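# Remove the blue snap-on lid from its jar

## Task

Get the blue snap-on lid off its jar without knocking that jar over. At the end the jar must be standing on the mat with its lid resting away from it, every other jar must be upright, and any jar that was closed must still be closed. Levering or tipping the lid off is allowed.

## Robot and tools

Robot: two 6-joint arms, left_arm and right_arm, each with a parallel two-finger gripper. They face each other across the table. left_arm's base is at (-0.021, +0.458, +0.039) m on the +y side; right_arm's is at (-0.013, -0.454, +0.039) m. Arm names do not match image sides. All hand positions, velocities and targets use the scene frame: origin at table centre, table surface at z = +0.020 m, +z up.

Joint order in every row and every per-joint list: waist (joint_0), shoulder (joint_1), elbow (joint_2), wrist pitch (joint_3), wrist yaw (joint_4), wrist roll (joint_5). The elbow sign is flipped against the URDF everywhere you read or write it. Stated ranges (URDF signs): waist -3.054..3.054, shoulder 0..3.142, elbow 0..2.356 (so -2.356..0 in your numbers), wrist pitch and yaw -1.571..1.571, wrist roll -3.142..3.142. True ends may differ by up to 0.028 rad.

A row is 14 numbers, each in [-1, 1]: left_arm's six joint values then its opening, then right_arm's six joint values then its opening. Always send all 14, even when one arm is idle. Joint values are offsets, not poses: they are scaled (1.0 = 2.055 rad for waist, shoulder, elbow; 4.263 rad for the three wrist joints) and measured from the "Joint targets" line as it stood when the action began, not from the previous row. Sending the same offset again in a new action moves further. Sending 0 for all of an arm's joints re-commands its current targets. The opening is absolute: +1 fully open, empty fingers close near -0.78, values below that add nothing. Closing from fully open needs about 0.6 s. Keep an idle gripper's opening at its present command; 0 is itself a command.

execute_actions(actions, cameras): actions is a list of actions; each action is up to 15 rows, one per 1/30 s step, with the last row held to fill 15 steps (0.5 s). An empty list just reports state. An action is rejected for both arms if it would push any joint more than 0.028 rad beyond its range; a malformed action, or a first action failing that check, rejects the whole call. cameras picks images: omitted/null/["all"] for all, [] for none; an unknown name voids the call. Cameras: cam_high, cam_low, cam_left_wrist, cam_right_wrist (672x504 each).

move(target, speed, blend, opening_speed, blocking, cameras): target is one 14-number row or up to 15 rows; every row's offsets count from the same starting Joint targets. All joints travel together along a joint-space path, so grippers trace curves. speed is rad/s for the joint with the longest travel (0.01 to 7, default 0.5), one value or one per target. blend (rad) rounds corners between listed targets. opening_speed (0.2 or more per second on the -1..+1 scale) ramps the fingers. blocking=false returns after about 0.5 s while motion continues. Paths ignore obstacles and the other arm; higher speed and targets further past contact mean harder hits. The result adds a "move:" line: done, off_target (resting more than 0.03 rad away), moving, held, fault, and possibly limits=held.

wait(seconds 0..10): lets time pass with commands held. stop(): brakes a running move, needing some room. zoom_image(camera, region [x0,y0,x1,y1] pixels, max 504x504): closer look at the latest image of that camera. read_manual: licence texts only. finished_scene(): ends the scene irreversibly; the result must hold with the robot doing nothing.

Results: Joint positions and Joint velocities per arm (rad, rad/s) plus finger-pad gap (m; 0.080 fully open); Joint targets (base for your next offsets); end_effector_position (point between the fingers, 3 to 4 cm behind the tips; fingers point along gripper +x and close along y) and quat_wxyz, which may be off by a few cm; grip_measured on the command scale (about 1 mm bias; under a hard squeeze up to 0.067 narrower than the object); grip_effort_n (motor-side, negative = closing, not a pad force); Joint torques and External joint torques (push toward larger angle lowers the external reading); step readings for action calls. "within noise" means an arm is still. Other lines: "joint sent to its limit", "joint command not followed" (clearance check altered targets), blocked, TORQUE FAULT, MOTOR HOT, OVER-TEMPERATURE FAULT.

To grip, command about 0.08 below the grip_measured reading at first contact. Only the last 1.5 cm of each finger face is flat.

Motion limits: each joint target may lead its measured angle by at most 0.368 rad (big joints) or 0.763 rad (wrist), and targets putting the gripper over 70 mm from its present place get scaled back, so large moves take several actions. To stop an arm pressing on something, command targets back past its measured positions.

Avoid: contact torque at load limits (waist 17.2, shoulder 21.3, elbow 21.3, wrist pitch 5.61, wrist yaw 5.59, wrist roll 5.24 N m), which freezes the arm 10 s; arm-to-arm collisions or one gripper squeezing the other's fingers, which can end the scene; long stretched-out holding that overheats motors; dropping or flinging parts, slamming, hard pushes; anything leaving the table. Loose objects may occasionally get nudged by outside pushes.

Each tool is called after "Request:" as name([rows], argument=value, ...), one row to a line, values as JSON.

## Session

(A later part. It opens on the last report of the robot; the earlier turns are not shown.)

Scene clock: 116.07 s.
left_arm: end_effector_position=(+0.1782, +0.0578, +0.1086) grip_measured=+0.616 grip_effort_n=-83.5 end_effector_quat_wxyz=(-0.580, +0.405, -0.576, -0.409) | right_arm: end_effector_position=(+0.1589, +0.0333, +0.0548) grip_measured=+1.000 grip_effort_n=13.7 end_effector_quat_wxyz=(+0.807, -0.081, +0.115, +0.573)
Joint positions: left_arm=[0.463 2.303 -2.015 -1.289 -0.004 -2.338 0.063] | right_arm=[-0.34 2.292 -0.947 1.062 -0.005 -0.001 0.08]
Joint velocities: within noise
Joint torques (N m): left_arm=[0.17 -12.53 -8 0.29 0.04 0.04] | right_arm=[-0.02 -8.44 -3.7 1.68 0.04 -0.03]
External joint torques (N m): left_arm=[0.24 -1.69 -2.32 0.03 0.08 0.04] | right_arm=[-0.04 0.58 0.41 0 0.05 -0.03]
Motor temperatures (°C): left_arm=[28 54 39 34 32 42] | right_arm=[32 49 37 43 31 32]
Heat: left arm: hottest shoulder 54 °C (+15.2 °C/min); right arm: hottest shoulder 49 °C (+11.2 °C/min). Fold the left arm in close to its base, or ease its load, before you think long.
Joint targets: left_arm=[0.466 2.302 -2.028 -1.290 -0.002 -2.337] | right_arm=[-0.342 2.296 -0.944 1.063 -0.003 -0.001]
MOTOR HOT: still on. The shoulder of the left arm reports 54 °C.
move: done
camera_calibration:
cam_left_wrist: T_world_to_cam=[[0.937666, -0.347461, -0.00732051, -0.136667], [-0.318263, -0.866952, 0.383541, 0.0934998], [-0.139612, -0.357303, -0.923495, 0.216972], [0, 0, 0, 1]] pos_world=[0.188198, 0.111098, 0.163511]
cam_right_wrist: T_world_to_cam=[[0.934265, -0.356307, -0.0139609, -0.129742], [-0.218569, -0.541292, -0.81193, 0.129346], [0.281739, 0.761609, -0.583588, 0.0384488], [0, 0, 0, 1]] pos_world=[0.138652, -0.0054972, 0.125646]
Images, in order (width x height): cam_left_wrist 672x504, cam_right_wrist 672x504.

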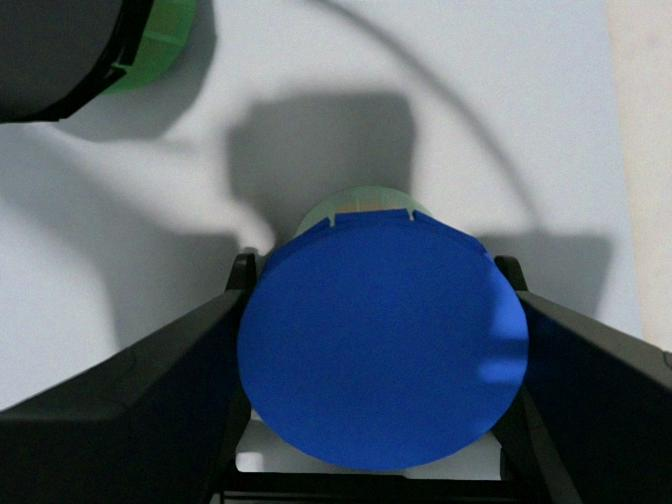

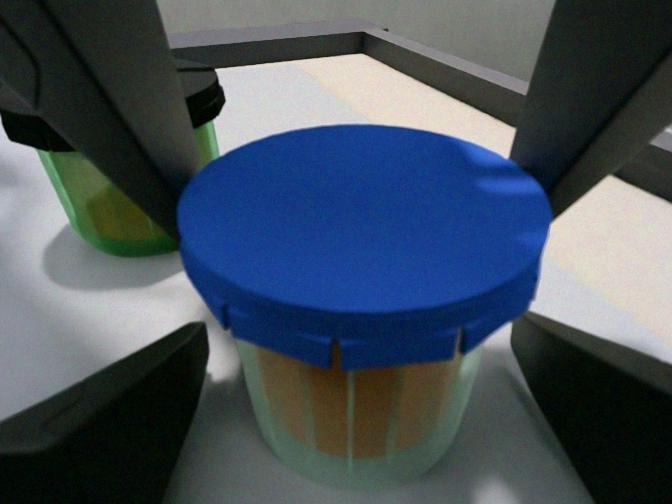

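Request:
move(target=[0, 0.0019, -0.0667, -0.0296, 0, 0, 0.54, 0, -0.0771, -0.0222, -0.0702, 0, 0, 1.0], speed=0.25)

Scene clock: 124.27 s.
left_arm: end_effector_position=(+0.1785, +0.0572, +0.1412) grip_measured=+0.616 grip_effort_n=-83.5 end_effector_quat_wxyz=(-0.580, +0.407, -0.577, -0.407) | right_arm: end_effector_position=(+0.1585, +0.0319, +0.0741) grip_measured=+1.000 grip_effort_n=13.7 end_effector_quat_wxyz=(+0.799, -0.117, +0.165, +0.567)
Joint positions: left_arm=[0.463 2.303 -2.144 -1.413 -0.004 -2.338 0.063] | right_arm=[-0.34 2.153 -0.981 0.765 -0.004 -0.001 0.08]
Joint velocities: within noise
Joint torques (N m): left_arm=[0.23 -12.03 -8.93 0.11 0.05 0.06] | right_arm=[-0.18 -10.41 -5.67 1.48 0.01 -0.04]
External joint torques (N m): left_arm=[0.27 -1.35 -3.34 -0.14 0.08 0.06] | right_arm=[-0.18 -1.5 -0.86 -0.16 0.01 -0.04]
Motor temperatures (°C): left_arm=[28 57 41 34 32 42] | right_arm=[32 51 37 44 31 32]
Heat: left arm: hottest shoulder 57 °C (+15.2 °C/min); right arm: hottest shoulder 51 °C (+12.1 °C/min). Fold the left arm in close to its base, or ease its load, before you think long. Fold the right arm in close to its base, or ease its load, before you think long.
Joint targets: left_arm=[0.466 2.306 -2.165 -1.416 -0.002 -2.337] | right_arm=[-0.342 2.138 -0.990 0.764 -0.003 -0.001]
MOTOR HOT: the shoulder of the right arm reports 51 °C; the controller stops that arm at 95 °C. To cool a motor, set the load down, stop pushing, or move to a pose that needs little force.
MOTOR HOT: still on. The shoulder of the left arm reports 57 °C.
move: done
camera_calibration:
cam_left_wrist: T_world_to_cam=[[0.937687, -0.347466, -0.00340771, -0.137408], [-0.319157, -0.865088, 0.386991, 0.0801208], [-0.137414, -0.361789, -0.922077, 0.246603], [0, 0, 0, 1]] pos_world=[0.188304, 0.110785, 0.195913]
cam_right_wrist: T_world_to_cam=[[0.933512, -0.358386, -0.0106881, -0.129609], [-0.251178, -0.632407, -0.732783, 0.146396], [0.25586, 0.686746, -0.680379, 0.0645725], [0, 0, 0, 1]] pos_world=[0.141242, 0.00178696, 0.149825]

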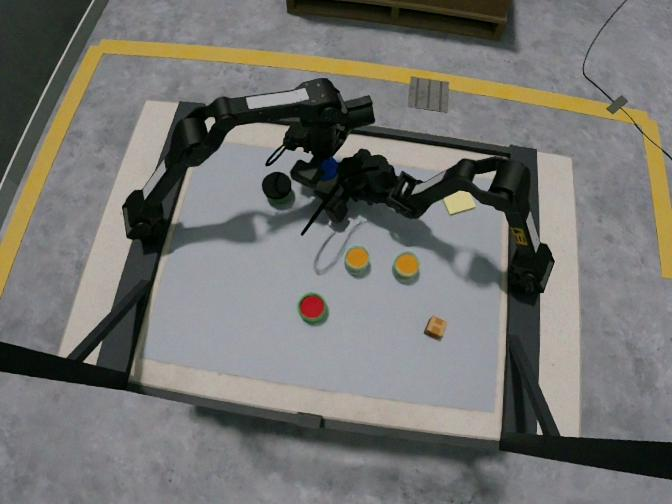

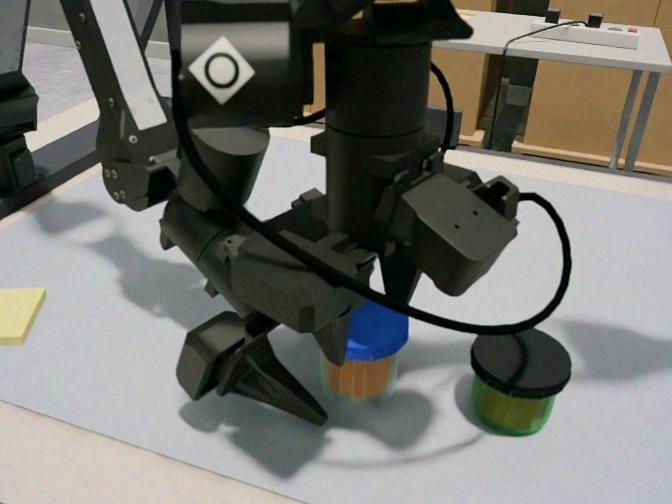

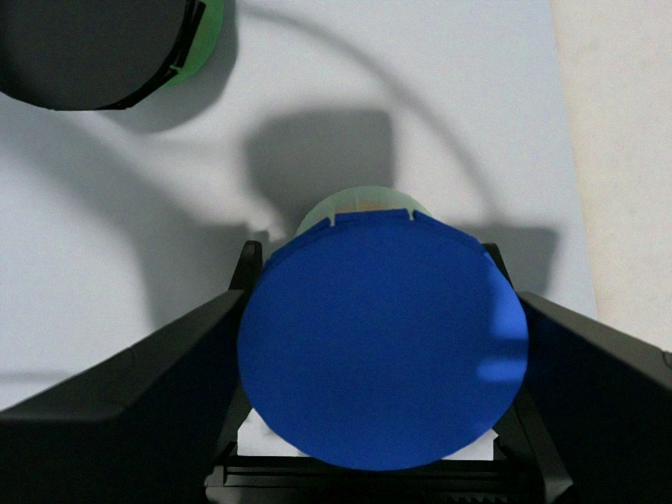

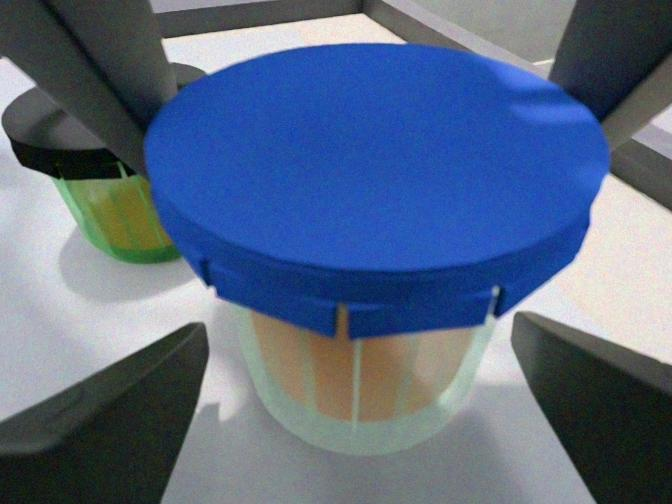

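Request:
zoom_image(camera="cam_right_wrist", region=[130, 180, 620, 480])

Scaled by 1.029.

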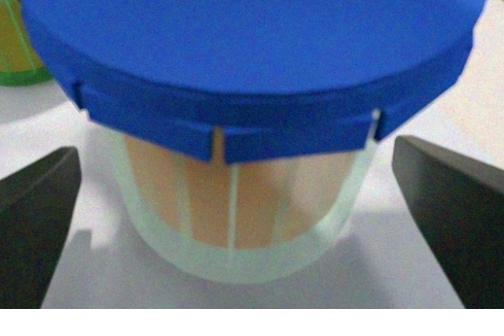

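Request:
zoom_image(camera="cam_right_wrist", region=[140, 130, 360, 350])

Request:
zoom_image(camera="cam_right_wrist", region=[400, 130, 620, 350])

Request:
zoom_image(camera="cam_left_wrist", region=[230, 160, 530, 300])

Request:
zoom_image(camera="cam_low", region=[290, 280, 430, 420])

Scaled by 2.291.

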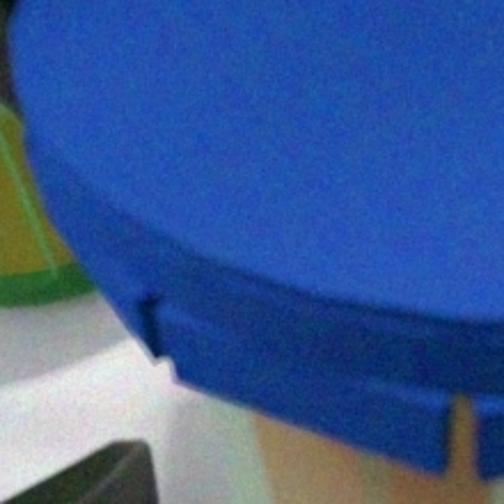

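Scaled by 2.291.

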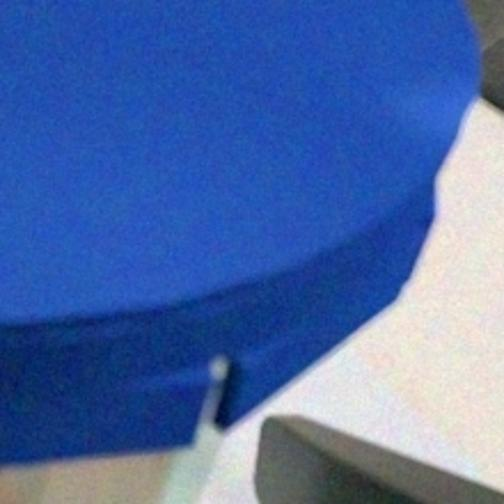

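Scaled by 1.680.

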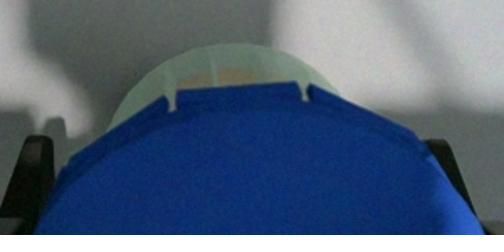

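Scaled by 3.600.

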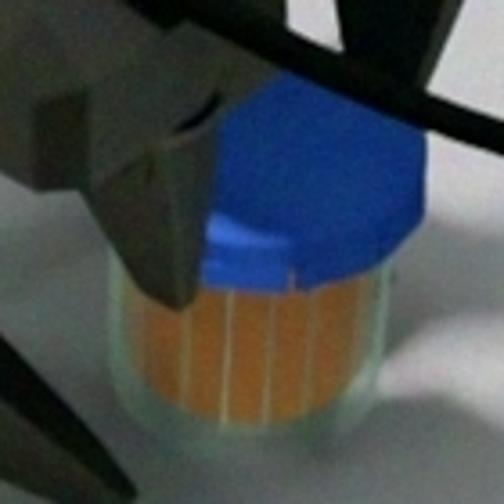

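Request:
move(target=[0, 0, 0, 0, 0, 0, 0.54, 0, 0, 0, 0, 0, 0, 0.27], opening_speed=1.2, cameras=["cam_right_wrist", "cam_low"])

Scene clock: 128.80 s.
left_arm: end_effector_position=(+0.1786, +0.0574, +0.1413) grip_measured=+0.616 grip_effort_n=-83.5 end_effector_quat_wxyz=(-0.580, +0.407, -0.576, -0.407) | right_arm: end_effector_position=(+0.1585, +0.0319, +0.0741) grip_measured=+0.381 grip_effort_n=-83.5 end_effector_quat_wxyz=(+0.799, -0.117, +0.165, +0.567)
Joint positions: left_arm=[0.463 2.303 -2.145 -1.414 -0.004 -2.338 0.063] | right_arm=[-0.34 2.153 -0.981 0.765 -0.004 -0.001 0.052]
Joint velocities: within noise
Joint torques (N m): left_arm=[0.09 -12.14 -8.85 0.16 0.04 0.05] | right_arm=[-0.18 -10.5 -5.57 1.48 0.01 -0.04]
External joint torques (N m): left_arm=[0.11 -1.42 -3.25 -0.1 0.07 0.05] | right_arm=[-0.23 -1.59 -0.76 -0.16 0.02 -0.05]
Motor temperatures (°C): left_arm=[28 58 42 33 31 42] | right_arm=[32 51 38 45 31 32]
Heat: left arm: hottest shoulder 58 °C (+15.1 °C/min); right arm: hottest shoulder 51 °C (+11.0 °C/min). Fold the left arm in close to its base, or ease its load, before you think long. Fold the right arm in close to its base, or ease its load, before you think long.
Joint targets: left_arm=[0.466 2.306 -2.165 -1.417 -0.002 -2.337] | right_arm=[-0.342 2.138 -0.990 0.764 -0.003 -0.001]
MOTOR HOT: still on. The shoulder of the left arm reports 58 °C.
MOTOR HOT: still on. The shoulder of the right arm reports 51 °C.
move: done
camera_calibration:
cam_right_wrist: T_world_to_cam=[[0.933512, -0.358386, -0.0106881, -0.129609], [-0.251178, -0.632407, -0.732783, 0.146396], [0.25586, 0.686746, -0.680379, 0.0645725], [0, 0, 0, 1]] pos_world=[0.141242, 0.00178696, 0.149825]
Images, in order (width x height): cam_low 672x504, cam_right_wrist 672x504.

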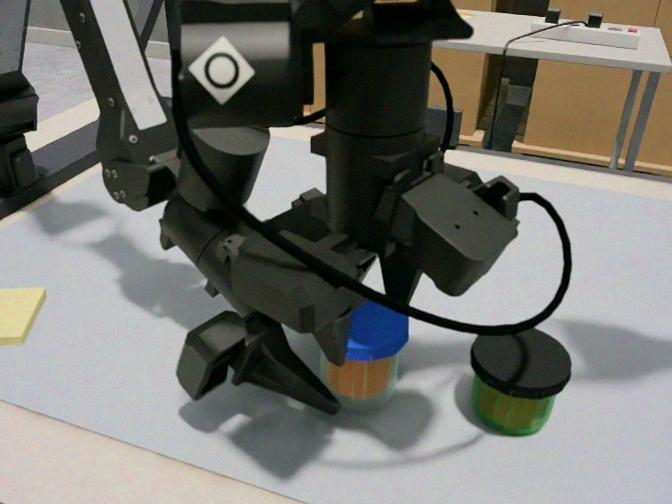

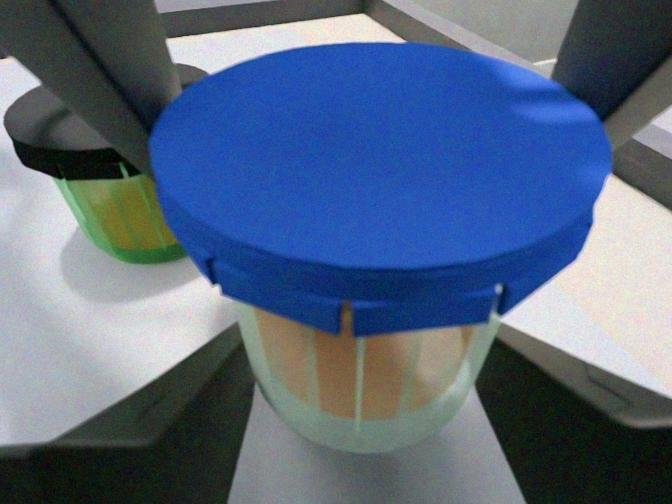

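Request:
zoom_image(camera="cam_right_wrist", region=[150, 270, 600, 500])

Request:
zoom_image(camera="cam_low", region=[230, 280, 430, 440])

Scaled by 1.120.

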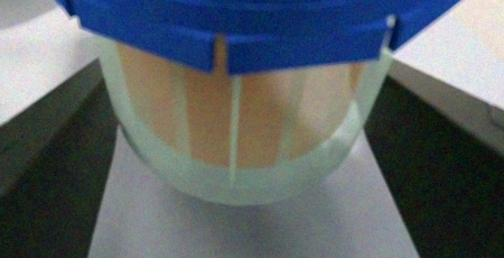

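Scaled by 2.520.

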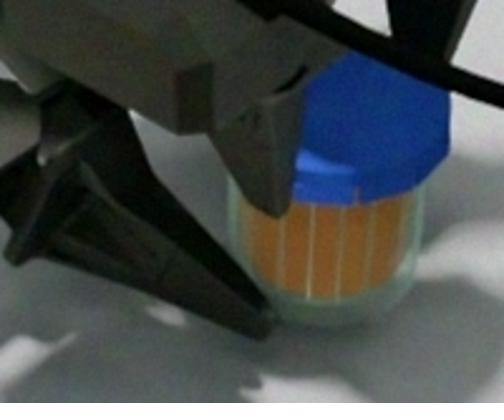

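Request:
move([
  [0, 0, 0, 0, 0, 0, 0.54, 0, 0, 0, 0, 0, 0, 0.9],
  [0, 0, 0, 0, 0, 0, 0.54, 0, -0.0052, 0.0, 0.0036, 0, 0, 0.9],
  [0, 0, 0, 0, 0, 0, 0.54, 0, -0.0052, 0.0, 0.0036, 0, 0, 0.27],
], opening_speed=2.0, cameras=["cam_right_wrist", "cam_low"])

Scene clock: 137.60 s.
left_arm: end_effector_position=(+0.1785, +0.0575, +0.1413) grip_measured=+0.616 grip_effort_n=-83.5 end_effector_quat_wxyz=(-0.580, +0.406, -0.577, -0.408) | right_arm: end_effector_position=(+0.1590, +0.0334, +0.0812) grip_measured=+0.397 grip_effort_n=-83.5 end_effector_quat_wxyz=(+0.800, -0.111, +0.157, +0.568)
Joint positions: left_arm=[0.463 2.303 -2.145 -1.415 -0.004 -2.338 0.063] | right_arm=[-0.34 2.143 -0.981 0.775 -0.004 -0.001 0.053]
Joint velocities: within noise
Joint torques (N m): left_arm=[0.18 -11.99 -8.79 0.21 0.04 0.03] | right_arm=[-0.12 -10.44 -5.68 1.88 0.05 -0.04]
External joint torques (N m): left_arm=[0.28 -1.24 -3.16 -0.05 0.07 0.03] | right_arm=[-0.14 -1.57 -0.82 0.23 0.05 -0.04]
Motor temperatures (°C): left_arm=[28 59 44 33 31 42] | right_arm=[32 52 38 45 31 31]
Heat: left arm: hottest shoulder 59 °C (+14.1 °C/min); right arm: hottest shoulder 52 °C (+10.1 °C/min). Fold the left arm in close to its base, or ease its load, before you think long. Fold the right arm in close to its base, or ease its load, before you think long.
Joint targets: left_arm=[0.466 2.306 -2.165 -1.417 -0.002 -2.337] | right_arm=[-0.342 2.127 -0.990 0.780 -0.003 -0.001]
MOTOR HOT: still on. The shoulder of the left arm reports 59 °C.
MOTOR HOT: still on. The shoulder of the right arm reports 52 °C.
move: done
camera_calibration:
cam_right_wrist: T_world_to_cam=[[0.933694, -0.357893, -0.0113073, -0.129505], [-0.246059, -0.618353, -0.746388, 0.152389], [0.260135, 0.69968, -0.665415, 0.0659457], [0, 0, 0, 1]] pos_world=[0.14126, 0.0017401, 0.156158]
Images, in order (width x height): cam_low 672x504, cam_right_wrist 672x504.

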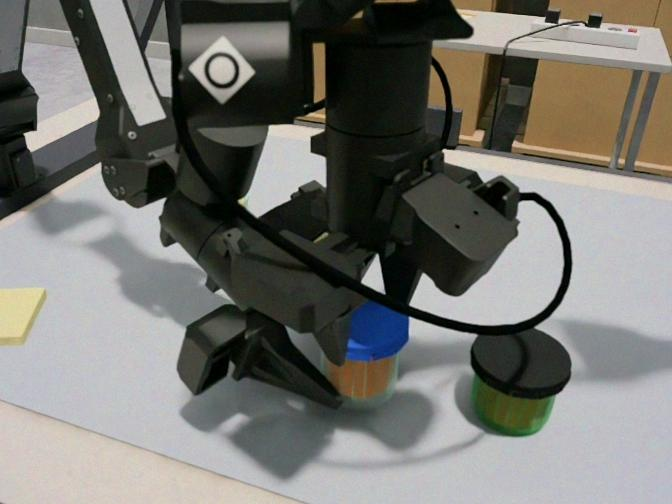

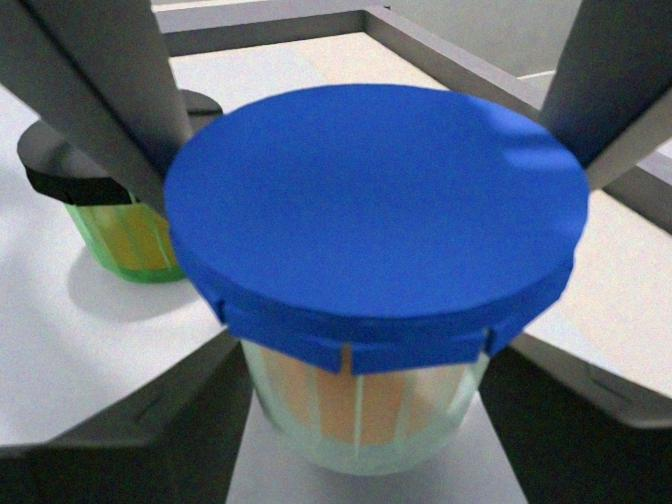

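Request:
zoom_image(camera="cam_low", region=[310, 300, 420, 420])

Request:
zoom_image(camera="cam_right_wrist", region=[480, 0, 672, 230])

Scaled by 4.200.

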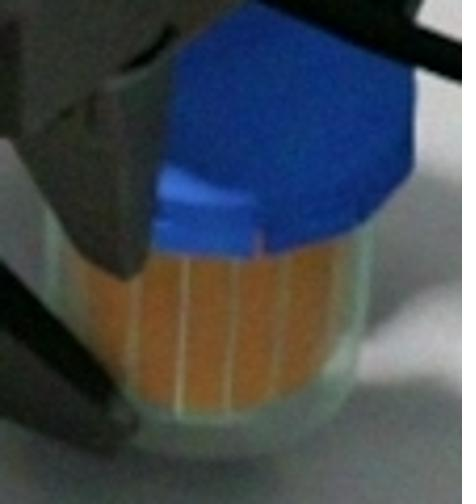

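Scaled by 2.191.

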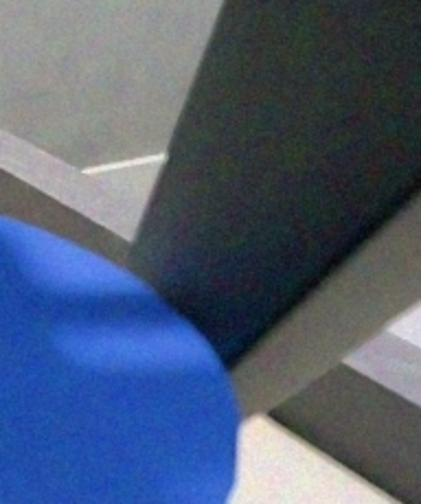

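Request:
execute_actions(actions=[], cameras=["cam_left_wrist"])

Request:
zoom_image(camera="cam_left_wrist", region=[180, 200, 400, 500])

Scene clock: 144.93 s.
left_arm: end_effector_position=(+0.1785, +0.0575, +0.1413) grip_measured=+0.616 grip_effort_n=-83.5 end_effector_quat_wxyz=(-0.580, +0.406, -0.577, -0.408) | right_arm: end_effector_position=(+0.1590, +0.0334, +0.0812) grip_measured=+0.397 grip_effort_n=-83.5 end_effector_quat_wxyz=(+0.800, -0.111, +0.157, +0.568)
Joint positions: left_arm=[0.463 2.303 -2.145 -1.415 -0.004 -2.338 0.063] | right_arm=[-0.34 2.143 -0.981 0.775 -0.004 -0.001 0.053]
Joint velocities: within noise
Joint torques (N m): left_arm=[0.16 -12.08 -8.83 0.2 0.05 0.04] | right_arm=[-0.06 -10.49 -5.77 1.89 0.06 -0.06]
External joint torques (N m): left_arm=[0.17 -1.36 -3.23 -0.05 0.09 0.04] | right_arm=[-0.08 -1.5 -0.86 0.22 0.07 -0.07]
Motor temperatures (°C): left_arm=[28 60 45 33 31 42] | right_arm=[32 51 39 45 31 31]
Heat: left arm: hottest shoulder 60 °C (+12.0 °C/min); right arm: hottest shoulder 51 °C (+8.0 °C/min). Fold the left arm in close to its base, or ease its load, before you think long. Fold the right arm in close to its base, or ease its load, before you think long.
Joint targets: left_arm=[0.466 2.306 -2.165 -1.417 -0.002 -2.337] | right_arm=[-0.342 2.127 -0.990 0.780 -0.003 -0.001]
Tool commands: left_gripper/opening=+0.54 right_gripper/opening=+0.27
MOTOR HOT: still on. The shoulder of the left arm reports 60 °C.
MOTOR HOT: still on. The shoulder of the right arm reports 51 °C.
camera_calibration:
cam_left_wrist: T_world_to_cam=[[0.937552, -0.347816, -0.00450321, -0.137057], [-0.319163, -0.86532, 0.386466, 0.0803862], [-0.138316, -0.360895, -0.922292, 0.24688], [0, 0, 0, 1]] pos_world=[0.188302, 0.110987, 0.196012]
Images, in order (width x height): cam_left_wrist 672x504.

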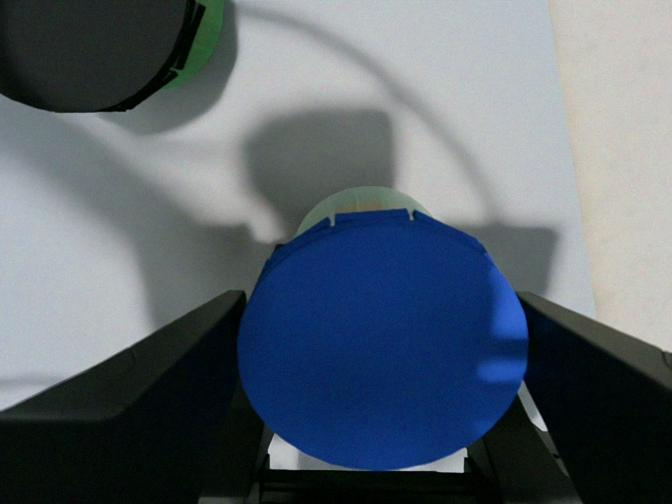

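Scaled by 1.680.

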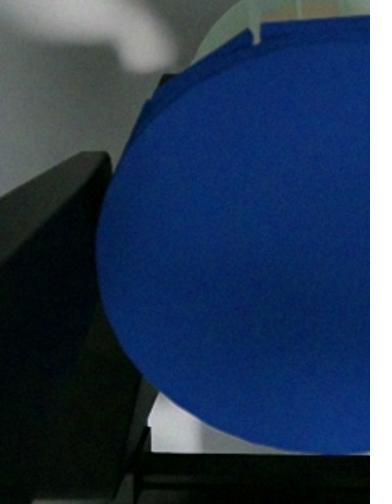

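Request:
move([
  [0, 0, 0, 0, 0, 0, 0.54, 0, 0, 0, 0, 0, 0, 0.8],
  [0, 0, 0, 0, 0, 0, 0.54, 0, -0.0078, -0.001, -0.0042, 0, 0, 0.8],
  [0, 0, 0, 0, 0, 0, 0.54, 0, -0.0078, -0.001, -0.0042, 0, 0, 0.27],
], opening_speed=2.0, cameras=["cam_right_wrist", "cam_low"])

Scene clock: 151.20 s.
left_arm: end_effector_position=(+0.1785, +0.0575, +0.1414) grip_measured=+0.616 grip_effort_n=-83.5 end_effector_quat_wxyz=(-0.580, +0.406, -0.577, -0.407) | right_arm: end_effector_position=(+0.1592, +0.0335, +0.0869) grip_measured=+0.396 grip_effort_n=-83.5 end_effector_quat_wxyz=(+0.801, -0.110, +0.155, +0.568)
Joint positions: left_arm=[0.463 2.303 -2.145 -1.415 -0.004 -2.337 0.063] | right_arm=[-0.341 2.127 -0.982 0.762 -0.005 -0.001 0.053]
Joint velocities: within noise
Joint torques (N m): left_arm=[0.16 -12.09 -8.84 0.25 0.03 0.02] | right_arm=[-0.06 -10.5 -5.8 1.49 0.04 -0.03]
External joint torques (N m): left_arm=[0.03 -1.45 -3.31 0.02 0.08 0.02] | right_arm=[-0.07 -1.63 -0.87 -0.16 0.05 -0.03]
Motor temperatures (°C): left_arm=[28 60 45 33 31 42] | right_arm=[32 51 39 45 31 31]
Heat: left arm: hottest shoulder 60 °C (+11.1 °C/min); right arm: hottest shoulder 51 °C (+7.1 °C/min). Fold the left arm in close to its base, or ease its load, before you think long. Fold the right arm in close to its base, or ease its load, before you think long.
Joint targets: left_arm=[0.465 2.306 -2.165 -1.417 -0.002 -2.337] | right_arm=[-0.342 2.111 -0.992 0.762 -0.003 -0.001]
MOTOR HOT: still on. The shoulder of the left arm reports 60 °C.
MOTOR HOT: still on. The shoulder of the right arm reports 51 °C.
move: done
camera_calibration:
cam_right_wrist: T_world_to_cam=[[0.933753, -0.357743, -0.0111736, -0.129509], [-0.244779, -0.615506, -0.749157, 0.156707], [0.261128, 0.702263, -0.662299, 0.0690232], [0, 0, 0, 1]] pos_world=[0.141264, 0.00165079, 0.161665]
Images, in order (width x height): cam_low 672x504, cam_right_wrist 672x504.

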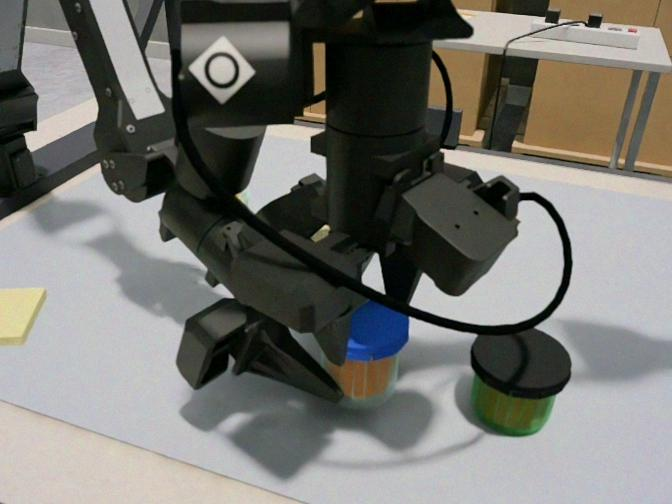

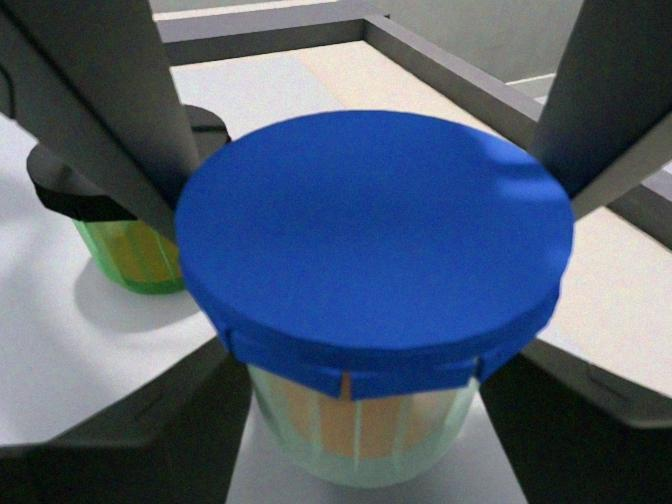

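Request:
move([
  [0, 0, 0, 0, 0, 0, 1.0, 0, 0, 0, 0, 0, 0, 0.27],
  [-0.04574, -0.12263, 0.22384, 0.09805, -0.05536, -0.01572, 1.0, 0, 0, 0, 0, 0, 0, 0.27],
], speed=0.35, opening_speed=2.0)

Scene clock: 154.13 s.
left_arm: end_effector_position=(+0.1726, +0.0575, +0.1391) grip_measured=+0.997 grip_effort_n=17.4 end_effector_quat_wxyz=(-0.633, +0.496, -0.509, -0.307) | right_arm: end_effector_position=(+0.1590, +0.0328, +0.0851) grip_measured=+0.396 grip_effort_n=-83.5 end_effector_quat_wxyz=(+0.800, -0.112, +0.159, +0.567)
Joint positions: left_arm=[0.374 2.066 -1.719 -1.002 -0.234 -2.401 0.08] | right_arm=[-0.341 2.127 -0.982 0.753 -0.004 -0.001 0.053]
Joint velocities: within noise
Joint torques (N m): left_arm=[-0.26 -12.72 -5.1 0.96 -0.31 -0.1] | right_arm=[-0.04 -10.46 -5.84 2.21 0.01 -0.02]
External joint torques (N m): left_arm=[-0.29 -3.13 0.83 0.36 -0.14 -0.11] | right_arm=[-0.07 -1.51 -0.85 0.54 0.02 -0.02]
Motor temperatures (°C): left_arm=[28 60 45 33 31 42] | right_arm=[32 51 39 45 31 31]
Heat: left arm: hottest shoulder 60 °C (+11.2 °C/min); right arm: hottest shoulder 51 °C (+6.1 °C/min). Fold the left arm in close to its base, or ease its load, before you think long. Fold the right arm in close to its base, or ease its load, before you think long.
Joint targets: left_arm=[0.372 2.054 -1.705 -0.999 -0.238 -2.404] | right_arm=[-0.342 2.111 -0.992 0.762 -0.003 -0.001]
MOTOR HOT: still on. The shoulder of the left arm reports 60 °C.
MOTOR HOT: still on. The shoulder of the right arm reports 51 °C.
move: done
camera_calibration:
cam_left_wrist: T_world_to_cam=[[0.891786, -0.329493, 0.310083, -0.168533], [-0.433555, -0.818313, 0.377351, 0.0977053], [0.129411, -0.470955, -0.872613, 0.197174], [0, 0, 0, 1]] pos_world=[0.167139, 0.117283, 0.187447]
cam_right_wrist: T_world_to_cam=[[0.933618, -0.358106, -0.010848, -0.129688], [-0.247179, -0.621911, -0.743054, 0.154964], [0.259346, 0.69641, -0.669143, 0.0695069], [0, 0, 0, 1]] pos_world=[0.141356, 0.00152657, 0.16025]

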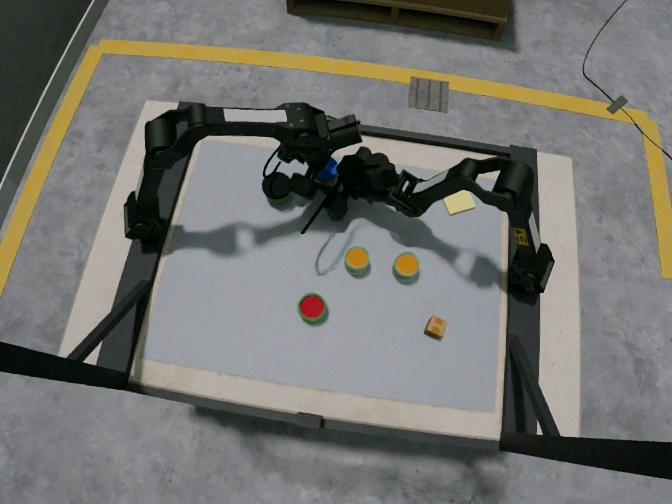

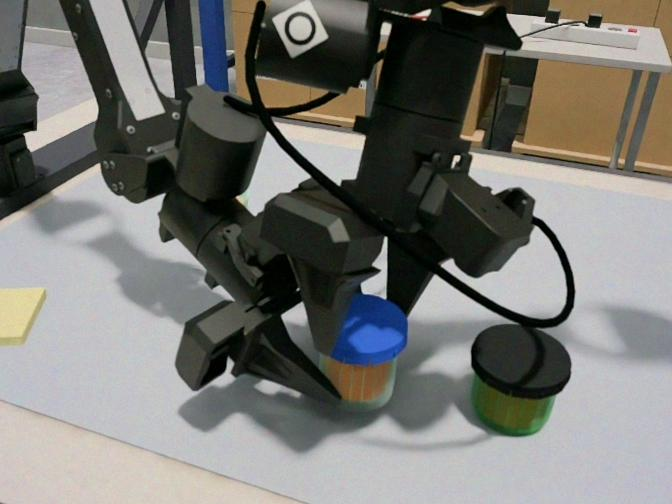

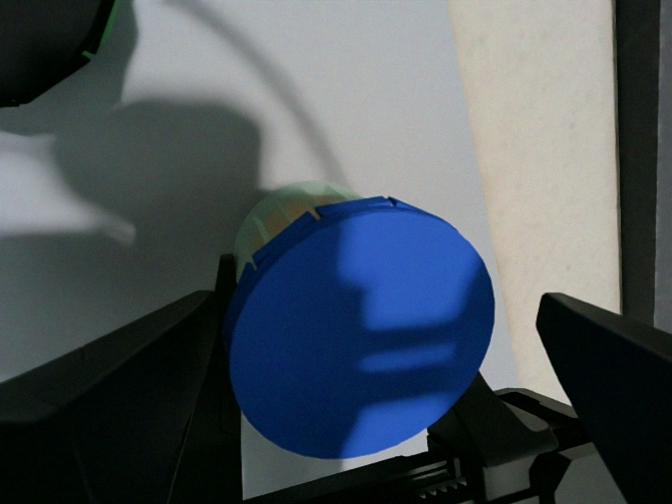

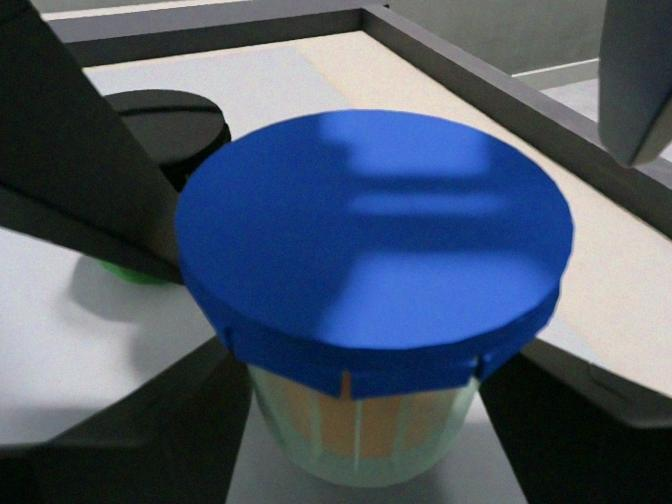

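Request:
zoom_image(camera="cam_low", region=[290, 270, 430, 420])

Request:
zoom_image(camera="cam_left_wrist", region=[180, 160, 600, 480])

Scaled by 3.360.

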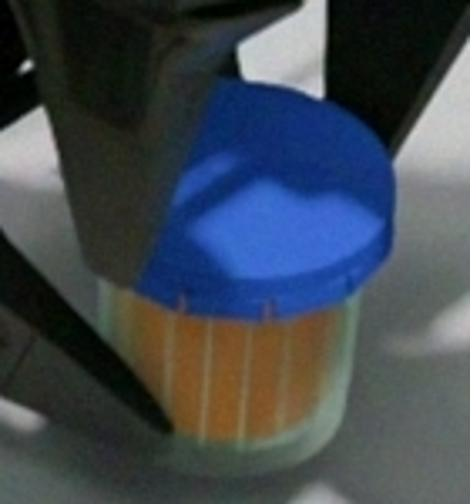

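Scaled by 1.200.

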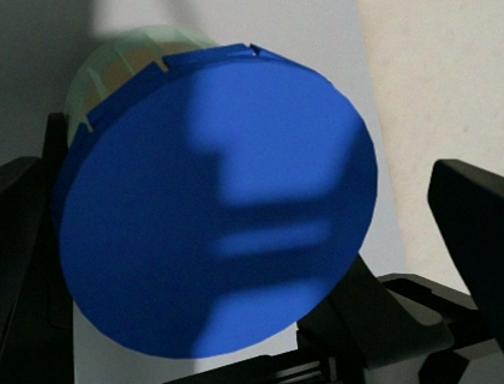

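Request:
zoom_image(camera="cam_low", region=[310, 350, 400, 420])

Request:
zoom_image(camera="cam_low", region=[300, 290, 390, 360])

Scaled by 5.600.

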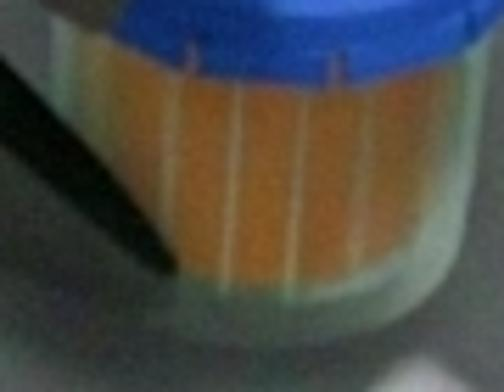

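Scaled by 5.600.

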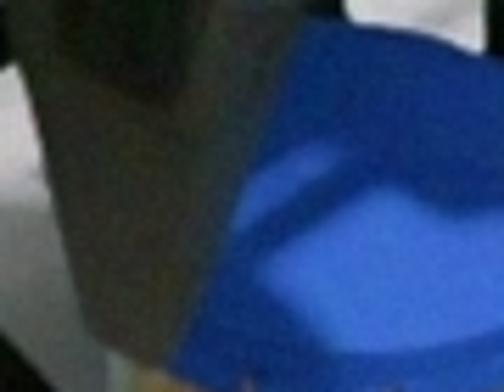

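Request:
move([
  [0, 0, -0.0005, -0.0042, 0, 0, 1.0, 0, 0, 0, 0, 0, 0, 0.27],
  [0, 0, -0.0005, -0.0042, 0, 0, 0.50, 0, 0, 0, 0, 0, 0, 0.27],
], speed=0.35, opening_speed=0.8, cameras=["cam_right_wrist", "cam_low", "cam_left_wrist"])

Scene clock: 160.53 s.
left_arm: end_effector_position=(+0.1706, +0.0604, +0.1398) grip_measured=+0.504 grip_effort_n=-17.9 end_effector_quat_wxyz=(-0.636, +0.491, -0.508, -0.311) | right_arm: end_effector_position=(+0.1622, +0.0315, +0.0848) grip_measured=+0.396 grip_effort_n=-83.5 end_effector_quat_wxyz=(+0.803, -0.112, +0.160, +0.563)
Joint positions: left_arm=[0.372 2.062 -1.718 -1.018 -0.236 -2.401 0.058] | right_arm=[-0.346 2.127 -0.982 0.751 0.001 0.001 0.053]
Joint velocities: within noise
Joint torques (N m): left_arm=[-0.03 -12.14 -5.15 0.8 -0.25 -0.1] | right_arm=[0.41 -10.49 -5.81 2.34 -0.22 -0.1]
External joint torques (N m): left_arm=[-0.03 -2.72 0.68 0.24 -0.07 -0.12] | right_arm=[0.36 -1.68 -0.91 0.7 -0.22 -0.1]
Motor temperatures (°C): left_arm=[28 60 43 33 31 42] | right_arm=[32 51 39 46 30 31]
Heat: left arm: hottest shoulder 60 °C (+10.1 °C/min); right arm: hottest shoulder 51 °C (+4.0 °C/min). Fold the left arm in close to its base, or ease its load, before you think long. Fold the right arm in close to its base, or ease its load, before you think long.
Joint targets: left_arm=[0.372 2.054 -1.706 -1.017 -0.238 -2.404] | right_arm=[-0.342 2.111 -0.992 0.762 -0.003 -0.001]
MOTOR HOT: still on. The shoulder of the left arm reports 60 °C.
MOTOR HOT: still on. The shoulder of the right arm reports 51 °C.
move: done
camera_calibration:
cam_left_wrist: T_world_to_cam=[[0.891988, -0.335087, 0.303436, -0.164727], [-0.434084, -0.82229, 0.367981, 0.100595], [0.126206, -0.459951, -0.878929, 0.200213], [0, 0, 0, 1]] pos_world=[0.165333, 0.119609, 0.18894]
cam_right_wrist: T_world_to_cam=[[0.929556, -0.368523, -0.0107746, -0.132065], [-0.254469, -0.620172, -0.742046, 0.155825], [0.266779, 0.692515, -0.670263, 0.0683929], [0, 0, 0, 1]] pos_world=[0.144169, 0.000606309, 0.160047]
Images, in order (width x height): cam_low 672x504, cam_left_wrist 672x504, cam_right_wrist 672x504.

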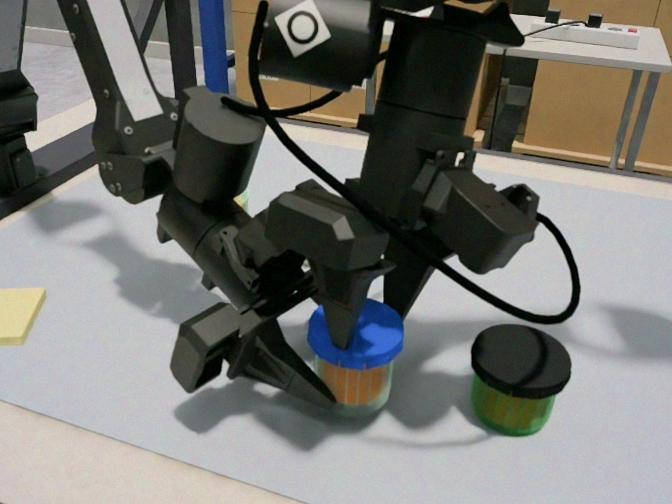

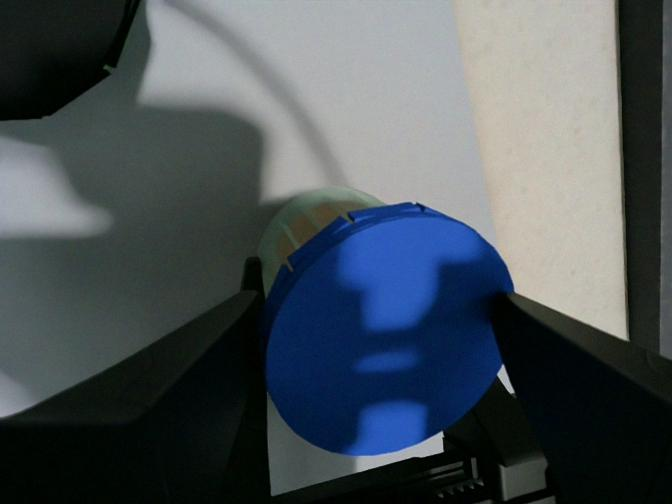

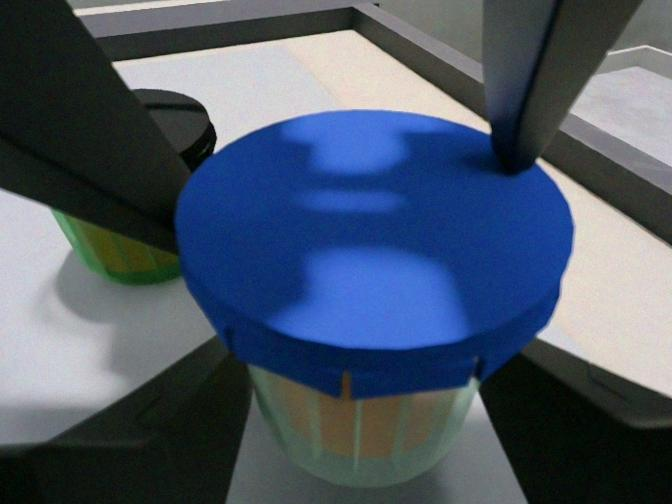

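Request:
move([
  [0, 0, 0, 0, 0, 0, 1.0, 0, 0, 0, 0, 0, 0, 0.27],
  [0.0034, 0.0092, 0.0073, 0.0063, 0, 0, 1.0, 0, 0, 0, 0, 0, 0, 0.27],
], speed=0.35, opening_speed=1.5, cameras=["cam_right_wrist", "cam_low", "cam_left_wrist"])

Scene clock: 163.40 s.
left_arm: end_effector_position=(+0.1727, +0.0591, +0.1370) grip_measured=+0.997 grip_effort_n=17.4 end_effector_quat_wxyz=(-0.633, +0.496, -0.508, -0.308) | right_arm: end_effector_position=(+0.1612, +0.0318, +0.0848) grip_measured=+0.396 grip_effort_n=-83.5 end_effector_quat_wxyz=(+0.802, -0.112, +0.160, +0.564)
Joint positions: left_arm=[0.375 2.062 -1.705 -0.992 -0.236 -2.401 0.08] | right_arm=[-0.344 2.127 -0.982 0.751 0 0 0.053]
Joint velocities: within noise
Joint torques (N m): left_arm=[0.32 -9.74 -5.02 0.96 -0.25 -0.08] | right_arm=[0.18 -10.53 -5.84 2.34 -0.15 -0.09]
External joint torques (N m): left_arm=[0.39 -0.28 0.84 0.37 -0.08 -0.1] | right_arm=[0.1 -1.72 -0.95 0.71 -0.14 -0.09]
Motor temperatures (°C): left_arm=[28 60 43 33 31 42] | right_arm=[32 51 39 46 30 31]
Heat: left arm: hottest shoulder 60 °C (+9.1 °C/min); right arm: hottest shoulder 51 °C (+4.0 °C/min). Fold the left arm in close to its base, or ease its load, before you think long. Fold the right arm in close to its base, or ease its load, before you think long.
Joint targets: left_arm=[0.378 2.073 -1.691 -0.990 -0.238 -2.404] | right_arm=[-0.342 2.111 -0.992 0.762 -0.003 -0.001]
MOTOR HOT: still on. The shoulder of the left arm reports 60 °C.
MOTOR HOT: still on. The shoulder of the right arm reports 51 °C.
move: done
camera_calibration:
cam_left_wrist: T_world_to_cam=[[0.891801, -0.328679, 0.310903, -0.167582], [-0.43289, -0.819659, 0.375187, 0.100101], [0.131518, -0.469179, -0.873255, 0.195709], [0, 0, 0, 1]] pos_world=[0.167043, 0.11879, 0.185449]
cam_right_wrist: T_world_to_cam=[[0.930732, -0.365548, -0.0105988, -0.131312], [-0.252362, -0.621031, -0.742047, 0.155483], [0.264672, 0.693321, -0.670265, 0.0687245], [0, 0, 0, 1]] pos_world=[0.143265, 0.000910822, 0.160048]
Images, in order (width x height): cam_low 672x504, cam_left_wrist 672x504, cam_right_wrist 672x504.

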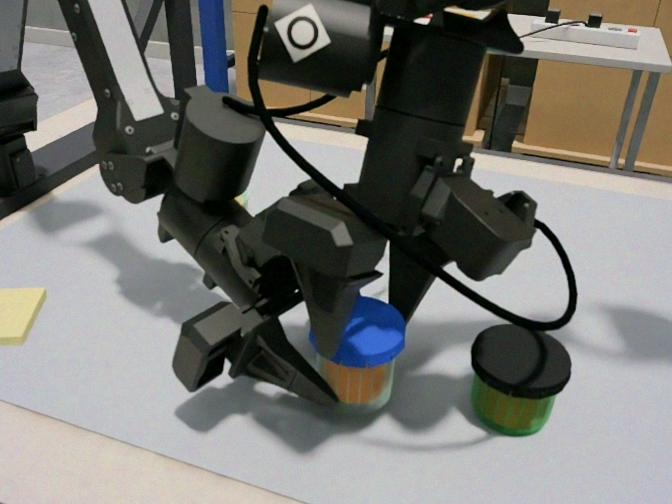

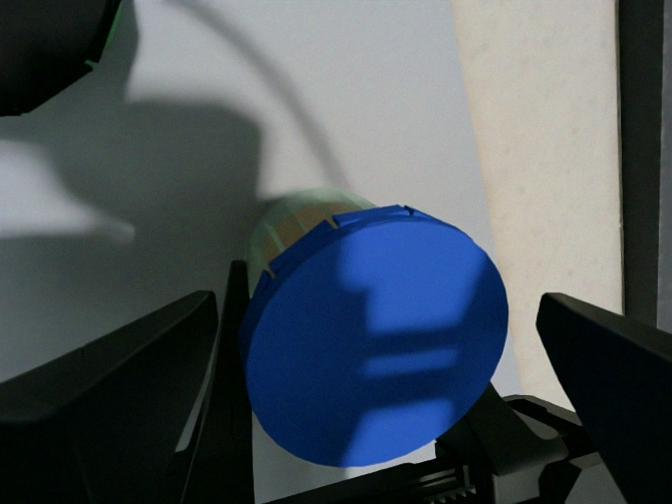

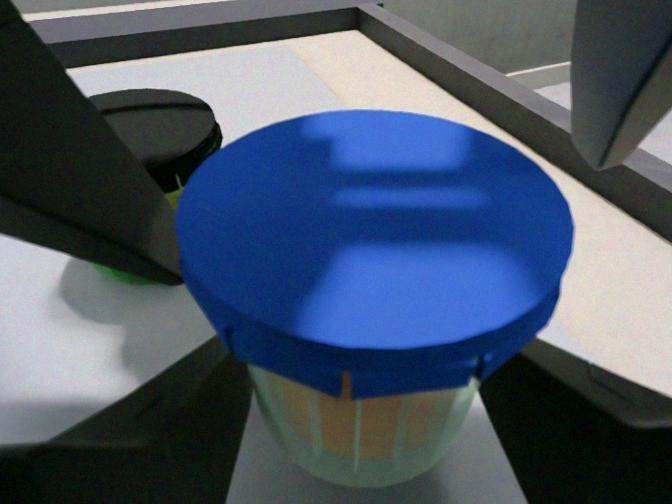

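Request:
move(target=[0, 0.005, 0, 0, 0, 0, 1.0, 0, 0, 0, 0, 0, 0, 0.27], speed=0.35, cameras=["cam_right_wrist"])

Scene clock: 164.47 s.
left_arm: end_effector_position=(+0.1727, +0.0592, +0.1327) grip_measured=+0.997 grip_effort_n=17.4 end_effector_quat_wxyz=(-0.635, +0.493, -0.507, -0.311) | right_arm: end_effector_position=(+0.1612, +0.0318, +0.0848) grip_measured=+0.396 grip_effort_n=-83.5 end_effector_quat_wxyz=(+0.802, -0.112, +0.160, +0.564)
Joint positions: left_arm=[0.375 2.072 -1.705 -0.992 -0.236 -2.401 0.08] | right_arm=[-0.344 2.127 -0.982 0.751 0 0 0.053]
Joint velocities: within noise
Joint torques (N m): left_arm=[0.23 -9.72 -5.05 0.93 -0.24 -0.08] | right_arm=[0.16 -10.44 -5.8 2.32 -0.15 -0.07]
External joint torques (N m): left_arm=[0.26 -0.04 0.91 0.33 -0.07 -0.1] | right_arm=[0.15 -1.54 -0.85 0.67 -0.15 -0.07]
Motor temperatures (°C): left_arm=[28 60 43 33 31 42] | right_arm=[32 51 39 46 30 31]
Heat: left arm: hottest shoulder 60 °C (+9.1 °C/min); right arm: hottest shoulder 51 °C (+4.0 °C/min). Fold the left arm in close to its base, or ease its load, before you think long. Fold the right arm in close to its base, or ease its load, before you think long.
Joint targets: left_arm=[0.378 2.083 -1.691 -0.990 -0.238 -2.404] | right_arm=[-0.342 2.111 -0.992 0.762 -0.003 -0.001]
MOTOR HOT: still on. The shoulder of the left arm reports 60 °C.
MOTOR HOT: still on. The shoulder of the right arm reports 51 °C.
move: done
camera_calibration:
cam_right_wrist: T_world_to_cam=[[0.930732, -0.365548, -0.0105988, -0.131312], [-0.252362, -0.621031, -0.742047, 0.155483], [0.264672, 0.693321, -0.670265, 0.0687245], [0, 0, 0, 1]] pos_world=[0.143265, 0.000910822, 0.160048]
Images, in order (width x height): cam_right_wrist 672x504.

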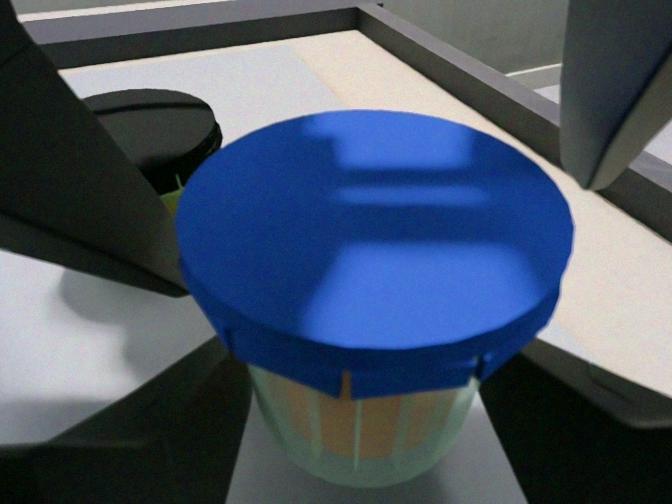

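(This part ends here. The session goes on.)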